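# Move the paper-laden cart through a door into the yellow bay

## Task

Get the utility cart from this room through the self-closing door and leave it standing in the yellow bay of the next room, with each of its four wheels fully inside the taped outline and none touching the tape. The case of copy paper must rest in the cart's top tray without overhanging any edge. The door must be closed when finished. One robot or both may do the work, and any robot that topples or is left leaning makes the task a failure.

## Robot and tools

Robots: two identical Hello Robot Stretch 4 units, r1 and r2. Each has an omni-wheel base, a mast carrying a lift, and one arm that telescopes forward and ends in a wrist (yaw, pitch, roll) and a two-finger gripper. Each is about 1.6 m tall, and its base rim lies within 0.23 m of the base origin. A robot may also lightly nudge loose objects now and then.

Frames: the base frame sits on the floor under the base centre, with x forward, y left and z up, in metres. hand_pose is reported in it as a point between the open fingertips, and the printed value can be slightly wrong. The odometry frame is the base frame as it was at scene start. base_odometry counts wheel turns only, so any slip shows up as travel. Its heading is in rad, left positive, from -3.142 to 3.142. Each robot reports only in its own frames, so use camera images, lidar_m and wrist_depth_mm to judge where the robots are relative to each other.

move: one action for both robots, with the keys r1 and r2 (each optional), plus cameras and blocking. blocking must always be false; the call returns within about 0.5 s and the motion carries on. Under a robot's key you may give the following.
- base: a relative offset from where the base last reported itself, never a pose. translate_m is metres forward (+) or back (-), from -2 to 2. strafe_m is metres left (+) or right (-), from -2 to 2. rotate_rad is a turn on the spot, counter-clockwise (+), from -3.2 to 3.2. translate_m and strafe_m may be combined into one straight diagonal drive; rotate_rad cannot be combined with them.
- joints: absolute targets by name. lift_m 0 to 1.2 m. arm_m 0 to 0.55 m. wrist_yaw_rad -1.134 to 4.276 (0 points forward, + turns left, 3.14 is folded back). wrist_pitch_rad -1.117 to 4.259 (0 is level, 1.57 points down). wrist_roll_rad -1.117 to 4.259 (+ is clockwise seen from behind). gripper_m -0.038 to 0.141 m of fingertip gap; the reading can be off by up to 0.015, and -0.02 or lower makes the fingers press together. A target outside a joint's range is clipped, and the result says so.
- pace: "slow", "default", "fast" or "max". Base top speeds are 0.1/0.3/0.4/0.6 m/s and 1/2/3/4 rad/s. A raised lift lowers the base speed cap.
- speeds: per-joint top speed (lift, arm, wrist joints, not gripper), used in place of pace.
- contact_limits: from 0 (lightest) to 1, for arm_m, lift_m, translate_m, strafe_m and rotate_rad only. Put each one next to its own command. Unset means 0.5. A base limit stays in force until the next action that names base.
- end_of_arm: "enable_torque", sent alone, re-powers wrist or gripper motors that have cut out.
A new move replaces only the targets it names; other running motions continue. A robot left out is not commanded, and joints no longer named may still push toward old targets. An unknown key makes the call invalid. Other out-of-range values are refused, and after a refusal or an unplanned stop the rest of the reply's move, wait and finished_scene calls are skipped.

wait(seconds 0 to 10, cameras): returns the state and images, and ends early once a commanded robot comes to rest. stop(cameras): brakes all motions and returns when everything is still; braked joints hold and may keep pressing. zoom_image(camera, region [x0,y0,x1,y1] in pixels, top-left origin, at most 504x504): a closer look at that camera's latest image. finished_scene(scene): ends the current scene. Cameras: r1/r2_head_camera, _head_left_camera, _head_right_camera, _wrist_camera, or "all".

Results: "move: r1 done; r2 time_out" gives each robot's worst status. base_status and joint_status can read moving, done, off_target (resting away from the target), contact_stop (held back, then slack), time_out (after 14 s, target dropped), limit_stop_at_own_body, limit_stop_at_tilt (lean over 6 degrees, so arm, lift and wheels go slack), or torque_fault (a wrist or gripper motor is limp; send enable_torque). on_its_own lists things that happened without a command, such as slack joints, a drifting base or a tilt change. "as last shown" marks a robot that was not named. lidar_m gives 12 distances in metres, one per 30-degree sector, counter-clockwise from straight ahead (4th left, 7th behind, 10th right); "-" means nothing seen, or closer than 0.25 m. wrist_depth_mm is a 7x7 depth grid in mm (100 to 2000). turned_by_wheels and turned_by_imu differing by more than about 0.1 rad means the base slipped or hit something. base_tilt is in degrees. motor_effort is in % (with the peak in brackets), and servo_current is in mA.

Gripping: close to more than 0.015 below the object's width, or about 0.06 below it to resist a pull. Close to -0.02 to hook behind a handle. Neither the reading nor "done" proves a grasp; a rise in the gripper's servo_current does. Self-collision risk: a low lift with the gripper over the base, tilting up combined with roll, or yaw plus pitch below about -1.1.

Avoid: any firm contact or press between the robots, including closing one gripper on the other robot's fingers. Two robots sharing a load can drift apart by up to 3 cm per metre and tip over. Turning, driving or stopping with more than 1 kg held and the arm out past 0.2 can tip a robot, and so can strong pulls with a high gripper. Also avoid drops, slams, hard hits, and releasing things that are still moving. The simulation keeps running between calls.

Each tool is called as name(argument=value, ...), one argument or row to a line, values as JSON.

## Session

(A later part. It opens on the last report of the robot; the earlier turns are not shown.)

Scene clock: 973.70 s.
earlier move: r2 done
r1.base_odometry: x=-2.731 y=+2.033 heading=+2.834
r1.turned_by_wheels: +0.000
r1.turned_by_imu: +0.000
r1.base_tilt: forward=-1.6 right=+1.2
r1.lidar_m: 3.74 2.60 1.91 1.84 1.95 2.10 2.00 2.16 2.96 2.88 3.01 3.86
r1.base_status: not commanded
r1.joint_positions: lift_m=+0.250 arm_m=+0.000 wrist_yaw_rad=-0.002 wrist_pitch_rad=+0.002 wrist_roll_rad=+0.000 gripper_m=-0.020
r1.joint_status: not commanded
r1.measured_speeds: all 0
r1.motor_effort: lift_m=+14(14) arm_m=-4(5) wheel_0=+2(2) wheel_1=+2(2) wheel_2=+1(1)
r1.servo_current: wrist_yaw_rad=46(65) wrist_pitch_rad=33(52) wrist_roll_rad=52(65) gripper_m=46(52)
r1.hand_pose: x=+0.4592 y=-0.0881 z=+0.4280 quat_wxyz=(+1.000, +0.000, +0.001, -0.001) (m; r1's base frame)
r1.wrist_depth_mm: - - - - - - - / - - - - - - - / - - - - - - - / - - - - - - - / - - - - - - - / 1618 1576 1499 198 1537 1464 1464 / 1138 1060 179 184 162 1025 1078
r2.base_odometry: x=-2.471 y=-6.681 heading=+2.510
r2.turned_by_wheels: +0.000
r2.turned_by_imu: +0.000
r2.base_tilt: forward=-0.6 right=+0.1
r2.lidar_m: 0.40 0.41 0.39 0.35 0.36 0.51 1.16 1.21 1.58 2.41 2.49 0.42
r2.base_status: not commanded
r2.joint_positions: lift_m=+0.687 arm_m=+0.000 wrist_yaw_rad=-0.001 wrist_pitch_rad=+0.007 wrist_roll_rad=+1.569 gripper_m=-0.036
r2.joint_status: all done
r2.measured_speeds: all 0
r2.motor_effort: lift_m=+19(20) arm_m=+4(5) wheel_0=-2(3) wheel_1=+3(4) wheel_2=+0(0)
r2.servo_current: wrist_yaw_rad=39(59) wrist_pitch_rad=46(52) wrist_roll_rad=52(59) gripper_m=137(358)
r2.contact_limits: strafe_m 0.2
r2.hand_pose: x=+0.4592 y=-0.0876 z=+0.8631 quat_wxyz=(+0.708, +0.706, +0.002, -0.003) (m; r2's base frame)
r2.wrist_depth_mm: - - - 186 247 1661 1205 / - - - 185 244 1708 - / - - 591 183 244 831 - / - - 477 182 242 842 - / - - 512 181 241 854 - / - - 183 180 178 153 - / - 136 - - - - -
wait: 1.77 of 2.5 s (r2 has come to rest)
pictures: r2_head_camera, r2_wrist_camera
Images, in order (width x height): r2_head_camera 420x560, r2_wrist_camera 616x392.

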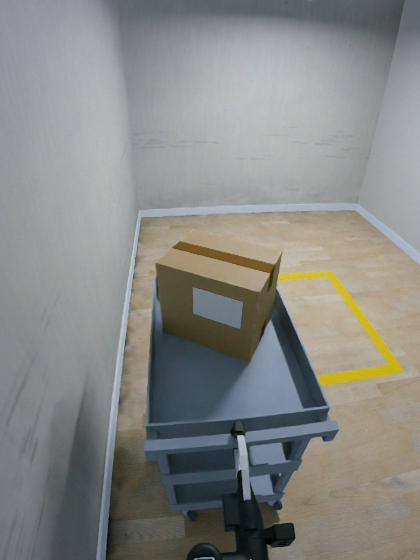

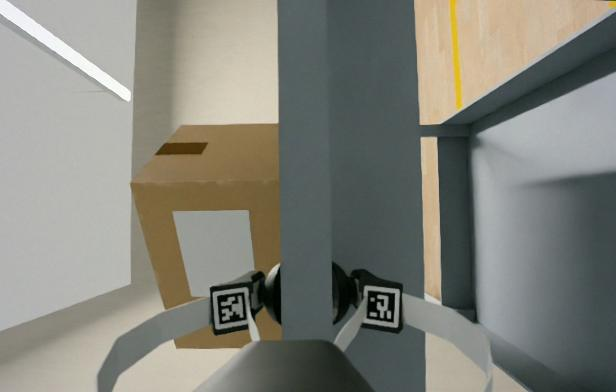

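move(
  blocking=false,
  r2={"base":{"translate_m":0.04,"strafe_m":-0.26},"pace":"slow","contact_limits":{"translate_m":0.3}},
  cameras=[],
)

wait(
  seconds=5,
  cameras=[],
)

move(
  blocking=false,
  r2={"base":{"rotate_rad":0.234},"pace":"slow"},
  cameras=[],
)

wait(
  seconds=3,
  cameras=["r2_wrist_camera"],
)

move(
  blocking=false,
  r2={"base":{"translate_m":0.04,"strafe_m":-0.26},"pace":"slow","contact_limits":{"translate_m":0.3}},
  cameras=[],
)

wait(
  seconds=5,
  cameras=[],
)

move(
  blocking=false,
  r2={"base":{"rotate_rad":0.234},"pace":"slow"},
  cameras=[],
)

wait(
  seconds=3,
  cameras=["r2_head_camera","r2_wrist_camera"],
)

Scene clock: 985.03 s.
move: r2 moving
r1: as last shown
r1.base_tilt: forward=-1.6 right=+1.3
r1.lidar_m: 3.74 2.58 1.91 1.86 1.94 2.09 2.02 2.15 2.99 2.87 2.99 3.86
r1.motor_effort: lift_m=+14(14) arm_m=-4(5) wheel_0=+1(2) wheel_1=+2(2) wheel_2=+1(1)
r1.servo_current: wrist_yaw_rad=59(59) wrist_pitch_rad=39(46) wrist_roll_rad=46(65) gripper_m=39(46)
r1.wrist_depth_mm: - - - - - - - / - - - - - - - / - - - - - - - / - - - - - - - / - - - - - - - / 1576 1618 1464 198 1537 1499 1464 / 1160 1078 178 183 161 1008 1060
r2.base_odometry: x=-2.465 y=-6.669 heading=+2.510
r2.turned_by_wheels: +0.000
r2.turned_by_imu: +0.001
r2.base_tilt: forward=-0.7 right=+0.0
r2.lidar_m: 0.38 0.39 0.43 0.38 0.38 0.54 1.19 1.23 1.58 2.39 2.48 0.44
r2.base_status: translate_m moving; strafe_m moving
r2.joint_positions: lift_m=+0.687 arm_m=+0.000 wrist_yaw_rad=+0.001 wrist_pitch_rad=+0.007 wrist_roll_rad=+1.569 gripper_m=-0.036
r2.joint_status: not commanded
r2.measured_speeds: translate_m=+0.007 strafe_m=-0.051 rotate_rad=+0.002 lift_m=+0.000 arm_m=+0.000 wrist_yaw_rad=+0.023 wrist_pitch_rad=+0.000 wrist_roll_rad=+0.000
r2.motor_effort: lift_m=+19(19) arm_m=+4(5) wheel_0=+10(10) wheel_1=-6(9) wheel_2=-5(7)
r2.servo_current: wrist_yaw_rad=52(52) wrist_pitch_rad=52(52) wrist_roll_rad=52(52) gripper_m=117(137)
r2.contact_limits: translate_m 0.3
r2.hand_pose: x=+0.4593 y=-0.0871 z=+0.8631 quat_wxyz=(+0.708, +0.706, +0.003, -0.002) (m; r2's base frame)
r2.wrist_depth_mm: - - - 181 242 1618 1182 / - - - 180 240 1661 - / - - 574 180 240 831 - / - - 469 179 239 842 - / - - 508 178 239 831 - / - - 185 178 177 152 - / - - - - - 132 -
pictures: none
No camera images: "cameras" was empty.

Scene clock: 988.37 s.
earlier move: r2 done
r1.base_odometry: x=-2.731 y=+2.033 heading=+2.834
r1.turned_by_wheels: +0.000
r1.turned_by_imu: +0.000
r1.base_tilt: forward=-1.6 right=+1.3
r1.lidar_m: 3.74 2.58 1.94 1.83 1.96 2.09 2.03 2.14 2.96 2.88 3.03 3.87
r1.base_status: not commanded
r1.joint_positions: lift_m=+0.250 arm_m=+0.000 wrist_yaw_rad=-0.002 wrist_pitch_rad=+0.002 wrist_roll_rad=+0.000 gripper_m=-0.020
r1.joint_status: not commanded
r1.measured_speeds: all 0
r1.motor_effort: lift_m=+14(14) arm_m=-4(5) wheel_0=+2(3) wheel_1=+2(2) wheel_2=+1(1)
r1.servo_current: wrist_yaw_rad=52(65) wrist_pitch_rad=46(52) wrist_roll_rad=39(65) gripper_m=39(46)
r1.hand_pose: x=+0.4592 y=-0.0881 z=+0.4280 quat_wxyz=(+1.000, +0.000, +0.001, -0.001) (m; r1's base frame)
r1.wrist_depth_mm: - - - - - - - / - - - - - - - / - - - - - - - / - - - - - - - / - - - - - - - / 1576 1537 1464 198 1537 1499 1464 / 1138 1098 178 183 162 1008 1042
r2.base_odometry: x=-2.350 y=-6.447 heading=+2.510
r2.turned_by_wheels: +0.000
r2.turned_by_imu: +0.001
r2.base_tilt: forward=-0.7 right=+0.1
r2.lidar_m: 0.33 0.30 0.69 0.62 0.63 0.85 1.21 1.24 1.59 2.14 2.22 0.44
r2.base_status: done
r2.joint_positions: lift_m=+0.687 arm_m=+0.000 wrist_yaw_rad=+0.003 wrist_pitch_rad=+0.007 wrist_roll_rad=+1.569 gripper_m=-0.037
r2.joint_status: not commanded
r2.measured_speeds: all 0
r2.motor_effort: lift_m=+19(20) arm_m=+4(5) wheel_0=+6(15) wheel_1=-4(9) wheel_2=-3(11)
r2.servo_current: wrist_yaw_rad=52(59) wrist_pitch_rad=46(59) wrist_roll_rad=46(65) gripper_m=98(137)
r2.contact_limits: translate_m 0.3
r2.hand_pose: x=+0.4595 y=-0.0866 z=+0.8631 quat_wxyz=(+0.708, +0.706, +0.003, -0.001) (m; r2's base frame)
r2.wrist_depth_mm: - - - 265 - 1537 1098 / - - - 287 306 1430 1098 / - - - 265 277 1708 496 / - - - 194 258 1808 - / - - 539 182 238 820 - / - 459 185 167 179 - - / - 469 466 - 213 - -
wait: 3.33 of 5 s (r2 has come to rest)
pictures: none
No camera images: "cameras" was empty.

Scene clock: 988.87 s.
move: r2 moving
r1: as last shown
r1.lidar_m: 3.74 2.58 1.93 1.84 1.93 2.08 2.01 2.14 2.99 2.89 3.02 3.88
r1.motor_effort: lift_m=+14(14) arm_m=-4(4) wheel_0=+2(2) wheel_1=+2(2) wheel_2=+1(1)
r1.servo_current: wrist_yaw_rad=52(65) wrist_pitch_rad=46(46) wrist_roll_rad=52(59) gripper_m=39(46)
r1.wrist_depth_mm: - - - - - - - / - - - - - - - / - - - - - - - / - - - - - - - / - - - - - - - / 1576 1576 1499 198 1537 1464 1430 / 1138 1078 178 182 162 1008 1060
r2.base_odometry: x=-2.350 y=-6.447 heading=+2.633
r2.turned_by_wheels: +0.123
r2.turned_by_imu: +0.119
r2.base_tilt: forward=-0.7 right=+0.1
r2.lidar_m: 0.33 0.35 0.65 0.63 0.68 1.00 1.22 1.24 1.78 2.14 2.36 0.45
r2.base_status: rotate_rad moving
r2.joint_positions: lift_m=+0.687 arm_m=+0.000 wrist_yaw_rad=-0.011 wrist_pitch_rad=+0.007 wrist_roll_rad=+1.569 gripper_m=-0.037
r2.joint_status: not commanded
r2.measured_speeds: translate_m=+0.000 strafe_m=+0.000 rotate_rad=+0.477 lift_m=+0.000 arm_m=+0.000 wrist_yaw_rad=-0.009 wrist_pitch_rad=+0.000 wrist_roll_rad=+0.000
r2.motor_effort: lift_m=+19(19) arm_m=+5(5) wheel_0=-12(12) wheel_1=-7(9) wheel_2=-17(17)
r2.servo_current: wrist_yaw_rad=52(72) wrist_pitch_rad=39(52) wrist_roll_rad=39(59) gripper_m=104(104)
r2.hand_pose: x=+0.4582 y=-0.0906 z=+0.8631 quat_wxyz=(+0.708, +0.706, -0.001, -0.006) (m; r2's base frame)
r2.wrist_depth_mm: - - - 270 296 303 310 / - - - 267 277 1618 1205 / - - - 196 259 1808 521 / - - - 184 246 768 - / - - 459 175 234 831 - / - - 186 163 179 - - / - - 484 - 214 - -
pictures: none
No camera images: "cameras" was empty.

Scene clock: 989.63 s.
earlier move: r2 done
r1.base_odometry: x=-2.731 y=+2.033 heading=+2.834
r1.turned_by_wheels: +0.000
r1.turned_by_imu: +0.000
r1.base_tilt: forward=-1.6 right=+1.3
r1.lidar_m: 3.74 2.60 1.93 1.85 1.93 2.10 2.02 2.15 2.97 2.88 3.02 3.86
r1.base_status: not commanded
r1.joint_positions: lift_m=+0.250 arm_m=+0.000 wrist_yaw_rad=-0.002 wrist_pitch_rad=+0.002 wrist_roll_rad=+0.000 gripper_m=-0.020
r1.joint_status: not commanded
r1.measured_speeds: all 0
r1.motor_effort: lift_m=+14(14) arm_m=-5(5) wheel_0=+2(2) wheel_1=+2(2) wheel_2=+1(1)
r1.servo_current: wrist_yaw_rad=26(65) wrist_pitch_rad=46(46) wrist_roll_rad=52(65) gripper_m=39(46)
r1.hand_pose: x=+0.4592 y=-0.0881 z=+0.4280 quat_wxyz=(+1.000, +0.000, +0.001, -0.001) (m; r1's base frame)
r1.wrist_depth_mm: - - - - - - - / - - - - - - - / - - - - - - - / - - - - - - - / - - - - - - - / 1661 1618 1464 198 1499 1499 1464 / 1138 1078 179 184 162 1025 1042
r2.base_odometry: x=-2.350 y=-6.447 heading=+2.743
r2.turned_by_wheels: +0.109
r2.turned_by_imu: +0.107
r2.base_tilt: forward=-0.7 right=+0.1
r2.lidar_m: 0.38 0.37 0.65 0.62 0.70 1.12 1.20 1.28 2.07 2.16 2.48 0.43
r2.base_status: done
r2.joint_positions: lift_m=+0.687 arm_m=+0.000 wrist_yaw_rad=+0.001 wrist_pitch_rad=+0.007 wrist_roll_rad=+1.569 gripper_m=-0.037
r2.joint_status: not commanded
r2.measured_speeds: all 0
r2.motor_effort: lift_m=+19(19) arm_m=+4(5) wheel_0=-5(12) wheel_1=-3(9) wheel_2=-6(17)
r2.servo_current: wrist_yaw_rad=46(72) wrist_pitch_rad=52(52) wrist_roll_rad=46(59) gripper_m=98(111)
r2.hand_pose: x=+0.4593 y=-0.0872 z=+0.8631 quat_wxyz=(+0.708, +0.706, +0.003, -0.002) (m; r2's base frame)
r2.wrist_depth_mm: - - - 179 242 1618 1160 / - - - 177 240 1661 517 / - - 654 175 236 809 - / - - 459 232 233 842 - / - - 488 171 230 831 - / - 517 185 168 178 - - / - - - - - - -
wait: 0.77 of 3 s (r2 has come to rest)
pictures: r2_wrist_camera
Images, in order (width x height): r2_wrist_camera 616x392.

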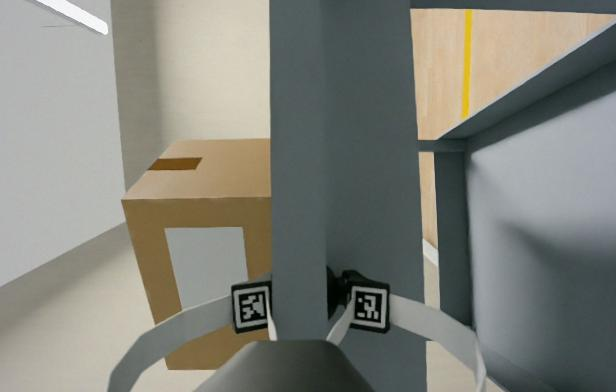

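Scene clock: 990.13 s.
move: r2 moving
r1: as last shown
r1.lidar_m: 3.74 2.60 1.93 1.83 1.95 2.10 2.02 2.15 2.99 2.87 3.02 3.85
r1.motor_effort: lift_m=+14(14) arm_m=-4(5) wheel_0=+2(2) wheel_1=+2(2) wheel_2=+1(1)
r1.servo_current: wrist_yaw_rad=59(65) wrist_pitch_rad=46(46) wrist_roll_rad=33(59) gripper_m=46(46)
r1.wrist_depth_mm: - - - - - - - / - - - - - - - / - - - - - - - / - - - - - - - / - - - - - - - / 1618 1618 1464 198 1499 1499 1464 / 1138 1060 178 184 161 1025 1060
r2.base_odometry: x=-2.347 y=-6.435 heading=+2.743
r2.turned_by_wheels: +0.000
r2.turned_by_imu: +0.000
r2.base_tilt: forward=-0.7 right=+0.1
r2.lidar_m: 0.38 0.38 0.66 0.63 0.71 1.13 1.21 1.31 2.07 2.15 2.46 0.44
r2.base_status: translate_m moving; strafe_m moving
r2.joint_positions: lift_m=+0.687 arm_m=+0.000 wrist_yaw_rad=+0.001 wrist_pitch_rad=+0.007 wrist_roll_rad=+1.569 gripper_m=-0.037
r2.joint_status: not commanded
r2.measured_speeds: translate_m=+0.008 strafe_m=-0.053 rotate_rad=+0.002 lift_m=+0.000 arm_m=+0.000 wrist_yaw_rad=+0.003 wrist_pitch_rad=+0.000 wrist_roll_rad=+0.000
r2.motor_effort: lift_m=+19(19) arm_m=+5(5) wheel_0=+12(12) wheel_1=-6(9) wheel_2=-7(10)
r2.servo_current: wrist_yaw_rad=46(52) wrist_pitch_rad=46(52) wrist_roll_rad=46(52) gripper_m=104(104)
r2.contact_limits: translate_m 0.3
r2.hand_pose: x=+0.4593 y=-0.0872 z=+0.8631 quat_wxyz=(+0.708, +0.706, +0.003, -0.002) (m; r2's base frame)
r2.wrist_depth_mm: - - - 178 240 1618 1138 / - - - 176 238 1661 517 / - - 640 174 235 798 - / - - 466 173 233 842 - / - 500 480 171 230 831 - / - 512 185 168 178 - - / - - - - - - -
pictures: none
No camera images: "cameras" was empty.

Scene clock: 993.47 s.
earlier move: r2 done
r1.base_odometry: x=-2.731 y=+2.033 heading=+2.834
r1.turned_by_wheels: +0.000
r1.turned_by_imu: +0.000
r1.base_tilt: forward=-1.6 right=+1.3
r1.lidar_m: 3.75 2.60 1.89 1.84 1.95 2.10 2.02 2.16 2.97 2.87 3.02 3.87
r1.base_status: not commanded
r1.joint_positions: lift_m=+0.250 arm_m=+0.000 wrist_yaw_rad=-0.002 wrist_pitch_rad=+0.002 wrist_roll_rad=+0.000 gripper_m=-0.020
r1.joint_status: not commanded
r1.measured_speeds: all 0
r1.motor_effort: lift_m=+14(14) arm_m=-5(5) wheel_0=+2(2) wheel_1=+2(2) wheel_2=+1(1)
r1.servo_current: wrist_yaw_rad=46(78) wrist_pitch_rad=39(52) wrist_roll_rad=33(78) gripper_m=46(59)
r1.hand_pose: x=+0.4592 y=-0.0881 z=+0.4280 quat_wxyz=(+1.000, +0.000, +0.001, -0.001) (m; r1's base frame)
r1.wrist_depth_mm: - - - - - - - / - - - - - - - / - - - - - - - / - - - - - - - / - - - - - - - / 1618 1576 1430 198 1499 1499 1499 / 1138 1098 178 183 162 991 1078
r2.base_odometry: x=-2.286 y=-6.192 heading=+2.743
r2.turned_by_wheels: +0.000
r2.turned_by_imu: +0.001
r2.base_tilt: forward=-0.7 right=+0.1
r2.lidar_m: 0.30 0.31 0.91 0.88 0.98 1.30 1.28 1.40 1.91 1.92 2.18 0.48
r2.base_status: done
r2.joint_positions: lift_m=+0.687 arm_m=+0.000 wrist_yaw_rad=+0.003 wrist_pitch_rad=+0.007 wrist_roll_rad=+1.569 gripper_m=-0.037
r2.joint_status: not commanded
r2.measured_speeds: all 0
r2.motor_effort: lift_m=+19(20) arm_m=+4(5) wheel_0=+5(14) wheel_1=-4(9) wheel_2=-4(10)
r2.servo_current: wrist_yaw_rad=46(65) wrist_pitch_rad=52(59) wrist_roll_rad=46(59) gripper_m=98(104)
r2.contact_limits: translate_m 0.3
r2.hand_pose: x=+0.4595 y=-0.0865 z=+0.8631 quat_wxyz=(+0.708, +0.706, +0.004, -0.001) (m; r2's base frame)
r2.wrist_depth_mm: - - - 267 - 1618 1138 / - - - 297 322 332 334 / - - - 272 287 1618 496 / - - - 198 264 1808 - / - - 647 183 241 809 - / - 449 184 163 178 - - / - - 452 - 212 - -
wait: 3.33 of 5 s (r2 has come to rest)
pictures: none
No camera images: "cameras" was empty.

Scene clock: 993.97 s.
move: r2 moving
r1: as last shown
r1.lidar_m: 3.72 2.58 1.94 1.85 1.94 2.10 2.01 2.15 2.97 2.87 3.03 3.86
r1.motor_effort: lift_m=+14(14) arm_m=-4(5) wheel_0=+2(2) wheel_1=+2(2) wheel_2=+1(1)
r1.servo_current: wrist_yaw_rad=65(65) wrist_pitch_rad=46(46) wrist_roll_rad=52(65) gripper_m=39(46)
r1.wrist_depth_mm: - - - - - - - / - - - - - - - / - - - - - - - / - - - - - - - / - - - - - - - / 1576 1576 1499 198 1499 1464 1499 / 1160 1060 179 183 162 1025 1060
r2.base_odometry: x=-2.286 y=-6.192 heading=+2.866
r2.turned_by_wheels: +0.124
r2.turned_by_imu: +0.120
r2.base_tilt: forward=-0.7 right=+0.1
r2.lidar_m: 0.34 0.32 0.88 0.89 1.03 1.28 1.29 1.49 1.93 1.90 2.34 0.46
r2.base_status: rotate_rad moving
r2.joint_positions: lift_m=+0.687 arm_m=+0.000 wrist_yaw_rad=-0.010 wrist_pitch_rad=+0.007 wrist_roll_rad=+1.569 gripper_m=-0.037
r2.joint_status: not commanded
r2.measured_speeds: translate_m=+0.001 strafe_m=-0.001 rotate_rad=+0.476 lift_m=+0.000 arm_m=+0.000 wrist_yaw_rad=-0.007 wrist_pitch_rad=+0.000 wrist_roll_rad=+0.000
r2.motor_effort: lift_m=+19(20) arm_m=+5(5) wheel_0=-11(15) wheel_1=-6(10) wheel_2=-18(18)
r2.servo_current: wrist_yaw_rad=72(72) wrist_pitch_rad=46(52) wrist_roll_rad=39(52) gripper_m=104(104)
r2.hand_pose: x=+0.4583 y=-0.0904 z=+0.8631 quat_wxyz=(+0.708, +0.706, -0.001, -0.006) (m; r2's base frame)
r2.wrist_depth_mm: - - - 268 306 309 1042 / - - - 273 285 1537 1138 / - - - 200 267 1661 500 / - - - 186 249 809 - / - - 473 178 235 820 - / - 462 185 163 178 - - / - - 480 - 213 - -
pictures: none
No camera images: "cameras" was empty.

Scene clock: 994.73 s.
earlier move: r2 done
r1.base_odometry: x=-2.731 y=+2.033 heading=+2.834
r1.turned_by_wheels: +0.000
r1.turned_by_imu: +0.000
r1.base_tilt: forward=-1.6 right=+1.3
r1.lidar_m: 3.73 2.59 1.92 1.84 1.96 2.10 2.00 2.16 2.99 2.87 2.99 3.84
r1.base_status: not commanded
r1.joint_positions: lift_m=+0.250 arm_m=+0.000 wrist_yaw_rad=-0.002 wrist_pitch_rad=+0.002 wrist_roll_rad=+0.000 gripper_m=-0.020
r1.joint_status: not commanded
r1.measured_speeds: all 0
r1.motor_effort: lift_m=+14(14) arm_m=-5(5) wheel_0=+2(2) wheel_1=+2(2) wheel_2=+1(1)
r1.servo_current: wrist_yaw_rad=46(65) wrist_pitch_rad=39(52) wrist_roll_rad=46(65) gripper_m=39(52)
r1.hand_pose: x=+0.4592 y=-0.0881 z=+0.4280 quat_wxyz=(+1.000, +0.000, +0.001, -0.001) (m; r1's base frame)
r1.wrist_depth_mm: - - - - - - - / - - - - - - - / - - - - - - - / - - - - - - - / - - - - - - - / 1618 1576 1430 198 1537 1464 1464 / 1160 1060 178 183 161 1008 1042
r2.base_odometry: x=-2.286 y=-6.192 heading=+2.975
r2.turned_by_wheels: +0.109
r2.turned_by_imu: +0.106
r2.base_tilt: forward=-0.7 right=+0.0
r2.lidar_m: 0.38 0.37 0.88 0.89 1.11 1.27 1.24 1.59 1.90 1.94 2.50 0.44
r2.base_status: done
r2.joint_positions: lift_m=+0.687 arm_m=+0.000 wrist_yaw_rad=+0.001 wrist_pitch_rad=+0.007 wrist_roll_rad=+1.569 gripper_m=-0.037
r2.joint_status: not commanded
r2.measured_speeds: all 0
r2.motor_effort: lift_m=+20(20) arm_m=+4(5) wheel_0=-5(15) wheel_1=-4(10) wheel_2=-8(18)
r2.servo_current: wrist_yaw_rad=52(72) wrist_pitch_rad=46(52) wrist_roll_rad=52(59) gripper_m=98(104)
r2.hand_pose: x=+0.4593 y=-0.0872 z=+0.8631 quat_wxyz=(+0.708, +0.706, +0.003, -0.002) (m; r2's base frame)
r2.wrist_depth_mm: - - - 250 252 1537 1138 / - - - 183 246 1661 521 / - - - 179 241 809 - / - - 488 234 236 842 - / - 473 477 173 230 820 - / - 500 185 168 178 - - / - - 549 - - - -
wait: 0.77 of 3 s (r2 has come to rest)
pictures: r2_head_camera, r2_wrist_camera
Images, in order (width x height): r2_head_camera 420x560, r2_wrist_camera 616x392.

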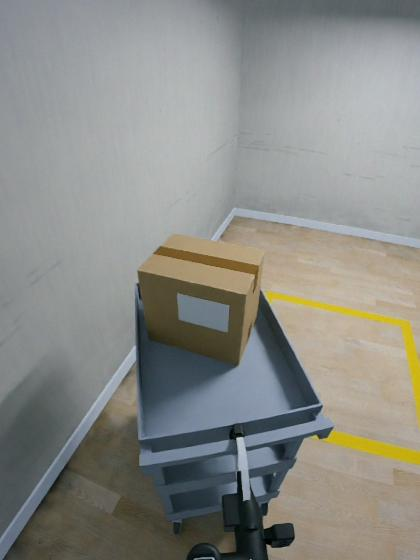

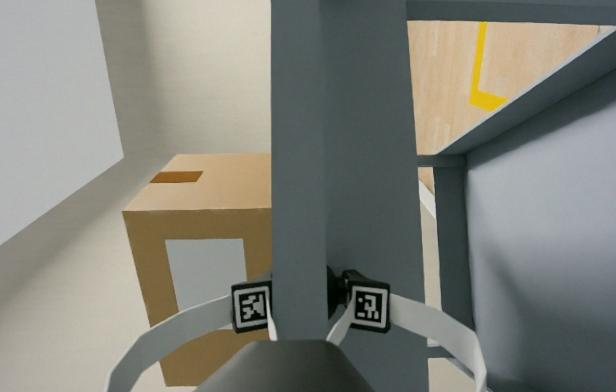

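move(
  blocking=false,
  r2={"base":{"translate_m":0.02,"strafe_m":-0.18},"pace":"slow","contact_limits":{"translate_m":0.3}},
  cameras=[],
)

wait(
  seconds=5,
  cameras=[],
)

move(
  blocking=false,
  r2={"base":{"rotate_rad":0.22},"pace":"slow"},
  cameras=[],
)

wait(
  seconds=3,
  cameras=["r2_wrist_camera"],
)

move(
  blocking=false,
  r2={"base":{"translate_m":-0.3},"pace":"slow","contact_limits":{"translate_m":0.3}},
  cameras=[],
)

wait(
  seconds=6,
  cameras=["r2_head_camera","r2_wrist_camera"],
)

Scene clock: 1008.63 s.
move: r2 moving
r1: as last shown
r1.base_tilt: forward=-1.6 right=+1.2
r1.lidar_m: 3.74 2.58 1.91 1.85 1.96 2.08 2.01 2.13 2.96 2.88 3.01 3.85
r1.motor_effort: lift_m=+14(14) arm_m=-4(5) wheel_0=+2(2) wheel_1=+2(2) wheel_2=+1(1)
r1.servo_current: wrist_yaw_rad=52(65) wrist_pitch_rad=39(52) wrist_roll_rad=46(52) gripper_m=46(46)
r1.wrist_depth_mm: - - - - - - - / - - - - - - - / - - - - - - - / - - - - - - - / - - - - - - - / 1618 1537 1499 198 1537 1464 1464 / 1138 1060 179 183 161 1008 1060
r2.base_odometry: x=-2.285 y=-6.179 heading=+2.975
r2.turned_by_wheels: +0.000
r2.turned_by_imu: +0.000
r2.base_tilt: forward=-0.7 right=+0.1
r2.lidar_m: 0.36 0.38 0.88 0.89 1.15 1.29 1.28 1.60 1.89 1.92 2.47 0.43
r2.base_status: translate_m moving; strafe_m moving
r2.joint_positions: lift_m=+0.687 arm_m=+0.000 wrist_yaw_rad=+0.001 wrist_pitch_rad=+0.007 wrist_roll_rad=+1.569 gripper_m=-0.037
r2.joint_status: not commanded
r2.measured_speeds: translate_m=+0.006 strafe_m=-0.052 rotate_rad=+0.001 lift_m=+0.000 arm_m=+0.000 wrist_yaw_rad=+0.002 wrist_pitch_rad=+0.000 wrist_roll_rad=+0.000
r2.motor_effort: lift_m=+19(19) arm_m=+4(5) wheel_0=+9(10) wheel_1=-7(8) wheel_2=-7(9)
r2.servo_current: wrist_yaw_rad=39(52) wrist_pitch_rad=52(52) wrist_roll_rad=52(52) gripper_m=98(104)
r2.contact_limits: translate_m 0.3
r2.hand_pose: x=+0.4593 y=-0.0872 z=+0.8631 quat_wxyz=(+0.708, +0.706, +0.003, -0.002) (m; r2's base frame)
r2.wrist_depth_mm: - - - 185 250 1537 1160 / - - - 181 244 1661 517 / - - - 178 239 809 - / - - 484 234 236 809 - / - 473 477 172 231 831 - / - 504 185 168 178 - - / - - 544 - - - -
pictures: none
No camera images: "cameras" was empty.

Scene clock: 1011.13 s.
earlier move: r2 done
r1.base_odometry: x=-2.731 y=+2.033 heading=+2.834
r1.turned_by_wheels: +0.000
r1.turned_by_imu: +0.000
r1.base_tilt: forward=-1.6 right=+1.3
r1.lidar_m: 3.76 2.62 1.92 1.84 1.97 2.11 2.01 2.14 2.98 2.87 3.01 3.87
r1.base_status: not commanded
r1.joint_positions: lift_m=+0.250 arm_m=+0.000 wrist_yaw_rad=-0.002 wrist_pitch_rad=+0.002 wrist_roll_rad=+0.000 gripper_m=-0.020
r1.joint_status: not commanded
r1.measured_speeds: all 0
r1.motor_effort: lift_m=+14(14) arm_m=-4(5) wheel_0=+2(2) wheel_1=+2(2) wheel_2=+1(1)
r1.servo_current: wrist_yaw_rad=33(65) wrist_pitch_rad=46(52) wrist_roll_rad=46(72) gripper_m=46(52)
r1.hand_pose: x=+0.4592 y=-0.0881 z=+0.4280 quat_wxyz=(+1.000, +0.000, +0.001, -0.001) (m; r1's base frame)
r1.wrist_depth_mm: - - - - - - - / - - - - - - - / - - - - - - - / - - - - - - - / - - - - - - - / 1618 1618 1430 198 1576 1499 1464 / 1160 1078 179 183 161 1008 1060
r2.base_odometry: x=-2.276 y=-6.012 heading=+2.975
r2.turned_by_wheels: +0.000
r2.turned_by_imu: +0.001
r2.base_tilt: forward=-0.7 right=+0.0
r2.lidar_m: 0.32 0.34 1.04 1.07 1.31 1.30 1.36 1.76 1.75 1.78 2.29 0.46
r2.base_status: done
r2.joint_positions: lift_m=+0.687 arm_m=+0.000 wrist_yaw_rad=+0.004 wrist_pitch_rad=+0.007 wrist_roll_rad=+1.569 gripper_m=-0.037
r2.joint_status: not commanded
r2.measured_speeds: all 0
r2.motor_effort: lift_m=+19(20) arm_m=+4(5) wheel_0=+5(14) wheel_1=-4(9) wheel_2=-3(9)
r2.servo_current: wrist_yaw_rad=59(59) wrist_pitch_rad=52(59) wrist_roll_rad=39(59) gripper_m=91(104)
r2.contact_limits: translate_m 0.3
r2.hand_pose: x=+0.4596 y=-0.0863 z=+0.8631 quat_wxyz=(+0.708, +0.706, +0.004, -0.001) (m; r2's base frame)
r2.wrist_depth_mm: - - - 265 315 1366 1042 / - - - 281 297 1430 421 / - - - 263 272 1661 488 / - - - 193 256 778 - / - - 504 181 238 842 - / - 455 185 167 178 - - / - - 469 - 214 - -
wait: 2.50 of 5 s (r2 has come to rest)
pictures: none
No camera images: "cameras" was empty.

Scene clock: 1011.63 s.
move: r2 moving
r1: as last shown
r1.lidar_m: 3.74 2.59 1.91 1.85 1.97 2.10 2.01 2.17 2.94 2.87 3.01 3.85
r1.motor_effort: lift_m=+14(14) arm_m=-5(5) wheel_0=+1(2) wheel_1=+2(2) wheel_2=+1(1)
r1.servo_current: wrist_yaw_rad=59(59) wrist_pitch_rad=39(52) wrist_roll_rad=46(59) gripper_m=46(52)
r1.wrist_depth_mm: - - - - - - - / - - - - - - - / - - - - - - - / - - - - - - - / - - - - - - - / 1618 1618 1464 199 1537 1499 1464 / 1138 1078 178 183 161 1025 1078
r2.base_odometry: x=-2.275 y=-6.012 heading=+3.098
r2.turned_by_wheels: +0.123
r2.turned_by_imu: +0.119
r2.base_tilt: forward=-0.7 right=+0.1
r2.lidar_m: 0.34 0.38 1.01 1.09 1.43 1.33 1.41 1.83 1.75 1.82 2.49 0.44
r2.base_status: rotate_rad moving
r2.joint_positions: lift_m=+0.687 arm_m=+0.000 wrist_yaw_rad=-0.010 wrist_pitch_rad=+0.007 wrist_roll_rad=+1.569 gripper_m=-0.037
r2.joint_status: not commanded
r2.measured_speeds: translate_m=+0.000 strafe_m=+0.001 rotate_rad=+0.465 lift_m=+0.000 arm_m=+0.000 wrist_yaw_rad=+0.000 wrist_pitch_rad=+0.000 wrist_roll_rad=+0.000
r2.motor_effort: lift_m=+19(20) arm_m=+4(5) wheel_0=-11(15) wheel_1=-6(8) wheel_2=-16(17)
r2.servo_current: wrist_yaw_rad=59(59) wrist_pitch_rad=46(52) wrist_roll_rad=46(52) gripper_m=98(104)
r2.hand_pose: x=+0.4584 y=-0.0902 z=+0.8631 quat_wxyz=(+0.708, +0.706, -0.001, -0.006) (m; r2's base frame)
r2.wrist_depth_mm: - - - 270 286 296 294 / - - - 262 270 1661 1138 / - - - 192 255 1808 - / - - 647 182 243 809 - / - 459 462 174 232 820 - / - 473 186 165 177 - - / - - 500 - - - -
pictures: none
No camera images: "cameras" was empty.

Scene clock: 1012.37 s.
earlier move: r2 done
r1.base_odometry: x=-2.731 y=+2.033 heading=+2.834
r1.turned_by_wheels: +0.000
r1.turned_by_imu: +0.000
r1.base_tilt: forward=-1.6 right=+1.3
r1.lidar_m: 3.74 2.59 1.93 1.85 1.94 2.10 2.02 2.16 2.99 2.86 3.03 3.85
r1.base_status: not commanded
r1.joint_positions: lift_m=+0.250 arm_m=+0.000 wrist_yaw_rad=-0.002 wrist_pitch_rad=+0.002 wrist_roll_rad=+0.000 gripper_m=-0.020
r1.joint_status: not commanded
r1.measured_speeds: all 0
r1.motor_effort: lift_m=+14(14) arm_m=-4(5) wheel_0=+2(2) wheel_1=+2(2) wheel_2=+1(1)
r1.servo_current: wrist_yaw_rad=46(65) wrist_pitch_rad=46(52) wrist_roll_rad=46(59) gripper_m=46(52)
r1.hand_pose: x=+0.4592 y=-0.0881 z=+0.4280 quat_wxyz=(+1.000, +0.000, +0.001, -0.001) (m; r1's base frame)
r1.wrist_depth_mm: - - - - - - - / - - - - - - - / - - - - - - - / - - - - - - - / - - - - - - - / 1618 1576 1430 198 1537 1537 1464 / 1138 1078 179 183 162 1025 1078
r2.base_odometry: x=-2.276 y=-6.012 heading=-3.089
r2.turned_by_wheels: +0.096
r2.turned_by_imu: +0.093
r2.base_tilt: forward=-0.6 right=+0.1
r2.lidar_m: 0.38 0.38 1.03 1.13 1.42 1.34 1.43 1.77 1.72 1.97 2.71 0.42
r2.base_status: done
r2.joint_positions: lift_m=+0.687 arm_m=+0.000 wrist_yaw_rad=+0.001 wrist_pitch_rad=+0.007 wrist_roll_rad=+1.569 gripper_m=-0.037
r2.joint_status: not commanded
r2.measured_speeds: all 0
r2.motor_effort: lift_m=+19(20) arm_m=+4(5) wheel_0=-5(15) wheel_1=-4(8) wheel_2=-6(17)
r2.servo_current: wrist_yaw_rad=46(59) wrist_pitch_rad=46(52) wrist_roll_rad=39(52) gripper_m=98(104)
r2.hand_pose: x=+0.4594 y=-0.0871 z=+0.8631 quat_wxyz=(+0.708, +0.706, +0.003, -0.002) (m; r2's base frame)
r2.wrist_depth_mm: - - - 175 236 1708 1160 / - - - 174 235 1661 - / - - 609 172 234 798 - / - 462 462 171 232 842 - / - 488 492 170 229 831 - / - - 185 168 178 - - / - - - - - - -
wait: 0.73 of 3 s (r2 has come to rest)
pictures: r2_wrist_camera
Images, in order (width x height): r2_wrist_camera 616x392.

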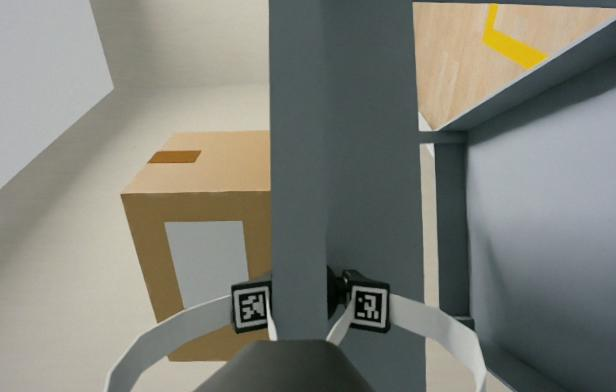

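Scene clock: 1012.87 s.
move: r2 moving
r1: as last shown
r1.lidar_m: 3.75 2.57 1.90 1.85 1.95 2.08 2.00 2.17 2.96 2.88 3.00 3.87
r1.servo_current: wrist_yaw_rad=52(72) wrist_pitch_rad=46(52) wrist_roll_rad=46(72) gripper_m=39(46)
r1.wrist_depth_mm: - - - - - - - / - - - - - - - / - - - - - - - / - - - - - - - / - - - - - - - / 1661 1618 1464 197 1499 1537 1464 / 1160 1060 178 184 161 1008 1060
r2.base_odometry: x=-2.264 y=-6.011 heading=-3.089
r2.turned_by_wheels: +0.000
r2.turned_by_imu: +0.000
r2.base_tilt: forward=-0.6 right=+0.1
r2.lidar_m: 0.37 0.41 1.01 1.12 1.42 1.30 1.44 1.75 1.75 1.96 2.73 0.43
r2.base_status: translate_m moving
r2.joint_positions: lift_m=+0.687 arm_m=+0.000 wrist_yaw_rad=+0.001 wrist_pitch_rad=+0.007 wrist_roll_rad=+1.569 gripper_m=-0.037
r2.joint_status: not commanded
r2.measured_speeds: translate_m=-0.048 strafe_m=+0.000 rotate_rad=+0.001 lift_m=+0.000 arm_m=+0.000 wrist_yaw_rad=+0.000 wrist_pitch_rad=+0.000 wrist_roll_rad=+0.000
r2.motor_effort: lift_m=+19(19) arm_m=+4(4) wheel_0=-9(11) wheel_1=-7(8) wheel_2=+10(10)
r2.servo_current: wrist_yaw_rad=46(59) wrist_pitch_rad=46(52) wrist_roll_rad=46(59) gripper_m=104(104)
r2.contact_limits: translate_m 0.3
r2.hand_pose: x=+0.4594 y=-0.0871 z=+0.8631 quat_wxyz=(+0.708, +0.706, +0.003, -0.002) (m; r2's base frame)
r2.wrist_depth_mm: - - - 174 236 1576 1138 / - - - 172 234 1661 - / - - 597 171 232 809 - / - 462 462 170 231 831 - / - 492 492 169 229 831 - / - 530 185 168 177 - - / - - - - - - -
pictures: none
No camera images: "cameras" was empty.

Scene clock: 1016.67 s.
earlier move: r2 done
r1.base_odometry: x=-2.731 y=+2.033 heading=+2.834
r1.turned_by_wheels: +0.000
r1.turned_by_imu: +0.000
r1.base_tilt: forward=-1.6 right=+1.2
r1.lidar_m: 3.73 2.59 1.92 1.87 1.93 2.10 2.02 2.14 2.98 2.86 3.01 3.86
r1.base_status: not commanded
r1.joint_positions: lift_m=+0.250 arm_m=+0.000 wrist_yaw_rad=-0.002 wrist_pitch_rad=+0.002 wrist_roll_rad=+0.000 gripper_m=-0.020
r1.joint_status: not commanded
r1.measured_speeds: all 0
r1.motor_effort: lift_m=+14(14) arm_m=-4(5) wheel_0=+2(2) wheel_1=+2(2) wheel_2=+1(1)
r1.servo_current: wrist_yaw_rad=39(72) wrist_pitch_rad=39(52) wrist_roll_rad=52(72) gripper_m=39(52)
r1.hand_pose: x=+0.4592 y=-0.0881 z=+0.4280 quat_wxyz=(+1.000, +0.000, +0.001, -0.001) (m; r1's base frame)
r1.wrist_depth_mm: - - - - - - - / - - - - - - - / - - - - - - - / - - - - - - - / - - - - - - - / 1618 1576 1464 198 1537 1464 1464 / 1138 1078 178 183 161 1008 1078
r2.base_odometry: x=-1.976 y=-5.996 heading=-3.090
r2.turned_by_wheels: +0.000
r2.turned_by_imu: +0.000
r2.base_tilt: forward=-0.7 right=+0.1
r2.lidar_m: 0.36 0.38 1.21 1.30 1.15 1.09 1.20 1.62 1.58 1.71 2.48 0.44
r2.base_status: done
r2.joint_positions: lift_m=+0.687 arm_m=+0.000 wrist_yaw_rad=+0.000 wrist_pitch_rad=+0.007 wrist_roll_rad=+1.569 gripper_m=-0.037
r2.joint_status: not commanded
r2.measured_speeds: all 0
r2.motor_effort: lift_m=+19(20) arm_m=+4(4) wheel_0=-7(11) wheel_1=-5(9) wheel_2=+5(13)
r2.servo_current: wrist_yaw_rad=52(65) wrist_pitch_rad=46(59) wrist_roll_rad=46(65) gripper_m=98(111)
r2.contact_limits: translate_m 0.3
r2.hand_pose: x=+0.4593 y=-0.0873 z=+0.8631 quat_wxyz=(+0.708, +0.706, +0.003, -0.002) (m; r2's base frame)
r2.wrist_depth_mm: - - - 188 254 1537 1138 / - - - 185 247 1756 521 / - - - 181 243 809 - / - - 492 235 237 - - / - 473 477 173 232 820 - / - 500 185 168 177 - - / - - 544 - - - -
wait: 3.80 of 6 s (r2 has come to rest)
pictures: r2_head_camera, r2_wrist_camera
Images, in order (width x height): r2_head_camera 420x560, r2_wrist_camera 616x392.

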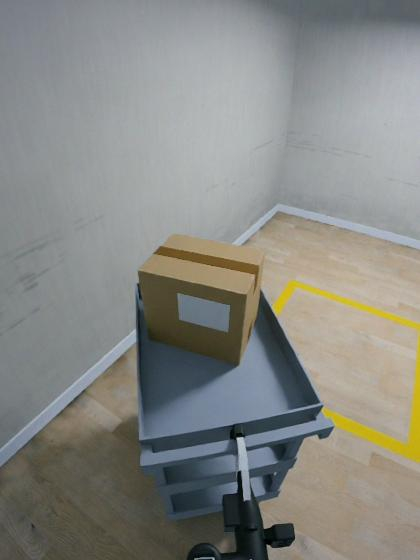

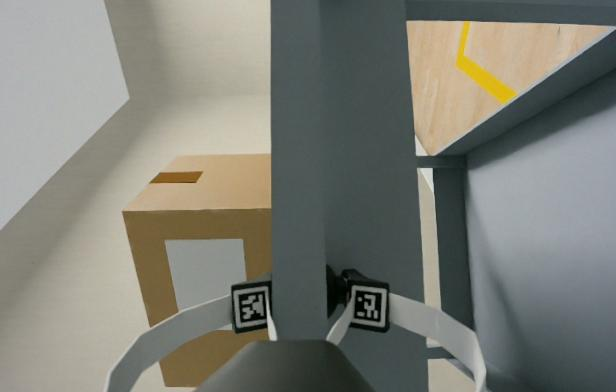

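move(
  blocking=false,
  r2={"base":{"translate_m":-0.45,"strafe_m":0.05},"pace":"slow","contact_limits":{"translate_m":0.3}},
  cameras=[],
)

wait(
  seconds=7,
  cameras=["r2_head_camera","r2_wrist_camera"],
)

Scene clock: 1021.93 s.
move: r2 moving
r1: as last shown
r1.base_tilt: forward=-1.6 right=+1.3
r1.lidar_m: 3.73 2.60 1.91 1.86 1.93 2.08 2.02 2.16 2.97 2.87 2.99 3.86
r1.motor_effort: lift_m=+13(14) arm_m=-4(5) wheel_0=+1(2) wheel_1=+2(2) wheel_2=+1(1)
r1.servo_current: wrist_yaw_rad=65(72) wrist_pitch_rad=39(52) wrist_roll_rad=39(65) gripper_m=46(46)
r1.wrist_depth_mm: - - - - - - - / - - - - - - - / - - - - - - - / - - - - - - - / - - - - - - - / 1661 1576 1430 198 1537 1537 1464 / 1138 1098 179 184 162 1025 1060
r2.base_odometry: x=-1.964 y=-5.997 heading=-3.090
r2.turned_by_wheels: +0.000
r2.turned_by_imu: +0.000
r2.base_tilt: forward=-0.6 right=+0.1
r2.lidar_m: 0.35 0.38 1.21 1.32 1.15 1.06 1.19 1.61 1.58 1.71 2.44 0.45
r2.base_status: translate_m moving; strafe_m moving
r2.joint_positions: lift_m=+0.687 arm_m=+0.000 wrist_yaw_rad=+0.000 wrist_pitch_rad=+0.007 wrist_roll_rad=+1.569 gripper_m=-0.037
r2.joint_status: not commanded
r2.measured_speeds: translate_m=-0.048 strafe_m=+0.005 rotate_rad=+0.002 lift_m=+0.000 arm_m=+0.000 wrist_yaw_rad=+0.000 wrist_pitch_rad=+0.000 wrist_roll_rad=+0.000
r2.motor_effort: lift_m=+19(19) arm_m=+4(4) wheel_0=-10(12) wheel_1=-8(8) wheel_2=+9(11)
r2.servo_current: wrist_yaw_rad=52(52) wrist_pitch_rad=46(52) wrist_roll_rad=52(59) gripper_m=98(104)
r2.contact_limits: translate_m 0.3
r2.hand_pose: x=+0.4593 y=-0.0873 z=+0.8631 quat_wxyz=(+0.708, +0.706, +0.003, -0.002) (m; r2's base frame)
r2.wrist_depth_mm: - - - 251 254 1499 1138 / - - - 244 248 1808 512 / - - - 181 241 788 - / - - 492 235 236 - - / - 473 477 173 231 820 - / - 504 185 168 177 - - / - - 544 - - - -
pictures: none
No camera images: "cameras" was empty.

Scene clock: 1027.23 s.
earlier move: r2 done
r1.base_odometry: x=-2.731 y=+2.033 heading=+2.834
r1.turned_by_wheels: +0.000
r1.turned_by_imu: +0.000
r1.base_tilt: forward=-1.6 right=+1.3
r1.lidar_m: 3.74 2.57 1.92 1.84 1.96 2.09 2.02 2.13 2.99 2.87 3.02 3.87
r1.base_status: not commanded
r1.joint_positions: lift_m=+0.250 arm_m=+0.000 wrist_yaw_rad=-0.002 wrist_pitch_rad=+0.002 wrist_roll_rad=+0.000 gripper_m=-0.020
r1.joint_status: not commanded
r1.measured_speeds: all 0
r1.motor_effort: lift_m=+14(14) arm_m=-4(5) wheel_0=+1(3) wheel_1=+2(2) wheel_2=+1(1)
r1.servo_current: wrist_yaw_rad=52(78) wrist_pitch_rad=46(52) wrist_roll_rad=46(65) gripper_m=39(52)
r1.hand_pose: x=+0.4592 y=-0.0881 z=+0.4280 quat_wxyz=(+1.000, +0.000, +0.001, -0.001) (m; r1's base frame)
r1.wrist_depth_mm: - - - - - - - / - - - - - - - / - - - - - - - / - - - - - - - / - - - - - - - / 1618 1618 1464 198 1499 1499 1430 / 1138 1078 178 183 162 1025 1078
r2.base_odometry: x=-1.525 y=-6.023 heading=-3.090
r2.turned_by_wheels: +0.000
r2.turned_by_imu: +0.000
r2.base_tilt: forward=-0.7 right=+0.0
r2.lidar_m: 0.37 0.37 1.41 0.98 0.69 0.69 0.76 1.15 1.36 1.48 2.29 0.42
r2.base_status: done
r2.joint_positions: lift_m=+0.687 arm_m=+0.000 wrist_yaw_rad=+0.000 wrist_pitch_rad=+0.007 wrist_roll_rad=+1.569 gripper_m=-0.037
r2.joint_status: not commanded
r2.measured_speeds: all 0
r2.motor_effort: lift_m=+19(20) arm_m=+4(5) wheel_0=-4(13) wheel_1=-5(8) wheel_2=+5(11)
r2.servo_current: wrist_yaw_rad=52(65) wrist_pitch_rad=39(59) wrist_roll_rad=46(65) gripper_m=104(104)
r2.contact_limits: translate_m 0.3
r2.hand_pose: x=+0.4593 y=-0.0873 z=+0.8631 quat_wxyz=(+0.708, +0.706, +0.003, -0.002) (m; r2's base frame)
r2.wrist_depth_mm: - - - 179 242 1661 1118 / - - - 178 238 1618 492 / - - - 175 236 798 - / - - 466 231 234 842 - / - 492 484 171 231 831 - / - 517 185 168 178 - - / - - - - - - -
wait: 5.30 of 7 s (r2 has come to rest)
pictures: r2_head_camera, r2_wrist_camera
Images, in order (width x height): r2_head_camera 420x560, r2_wrist_camera 616x392.

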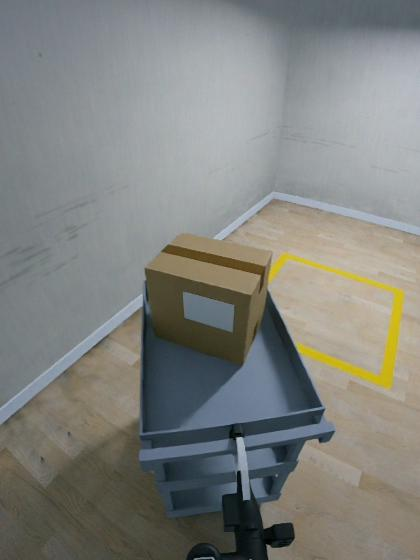

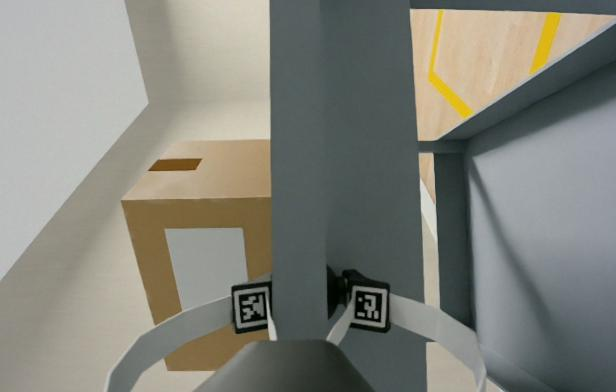

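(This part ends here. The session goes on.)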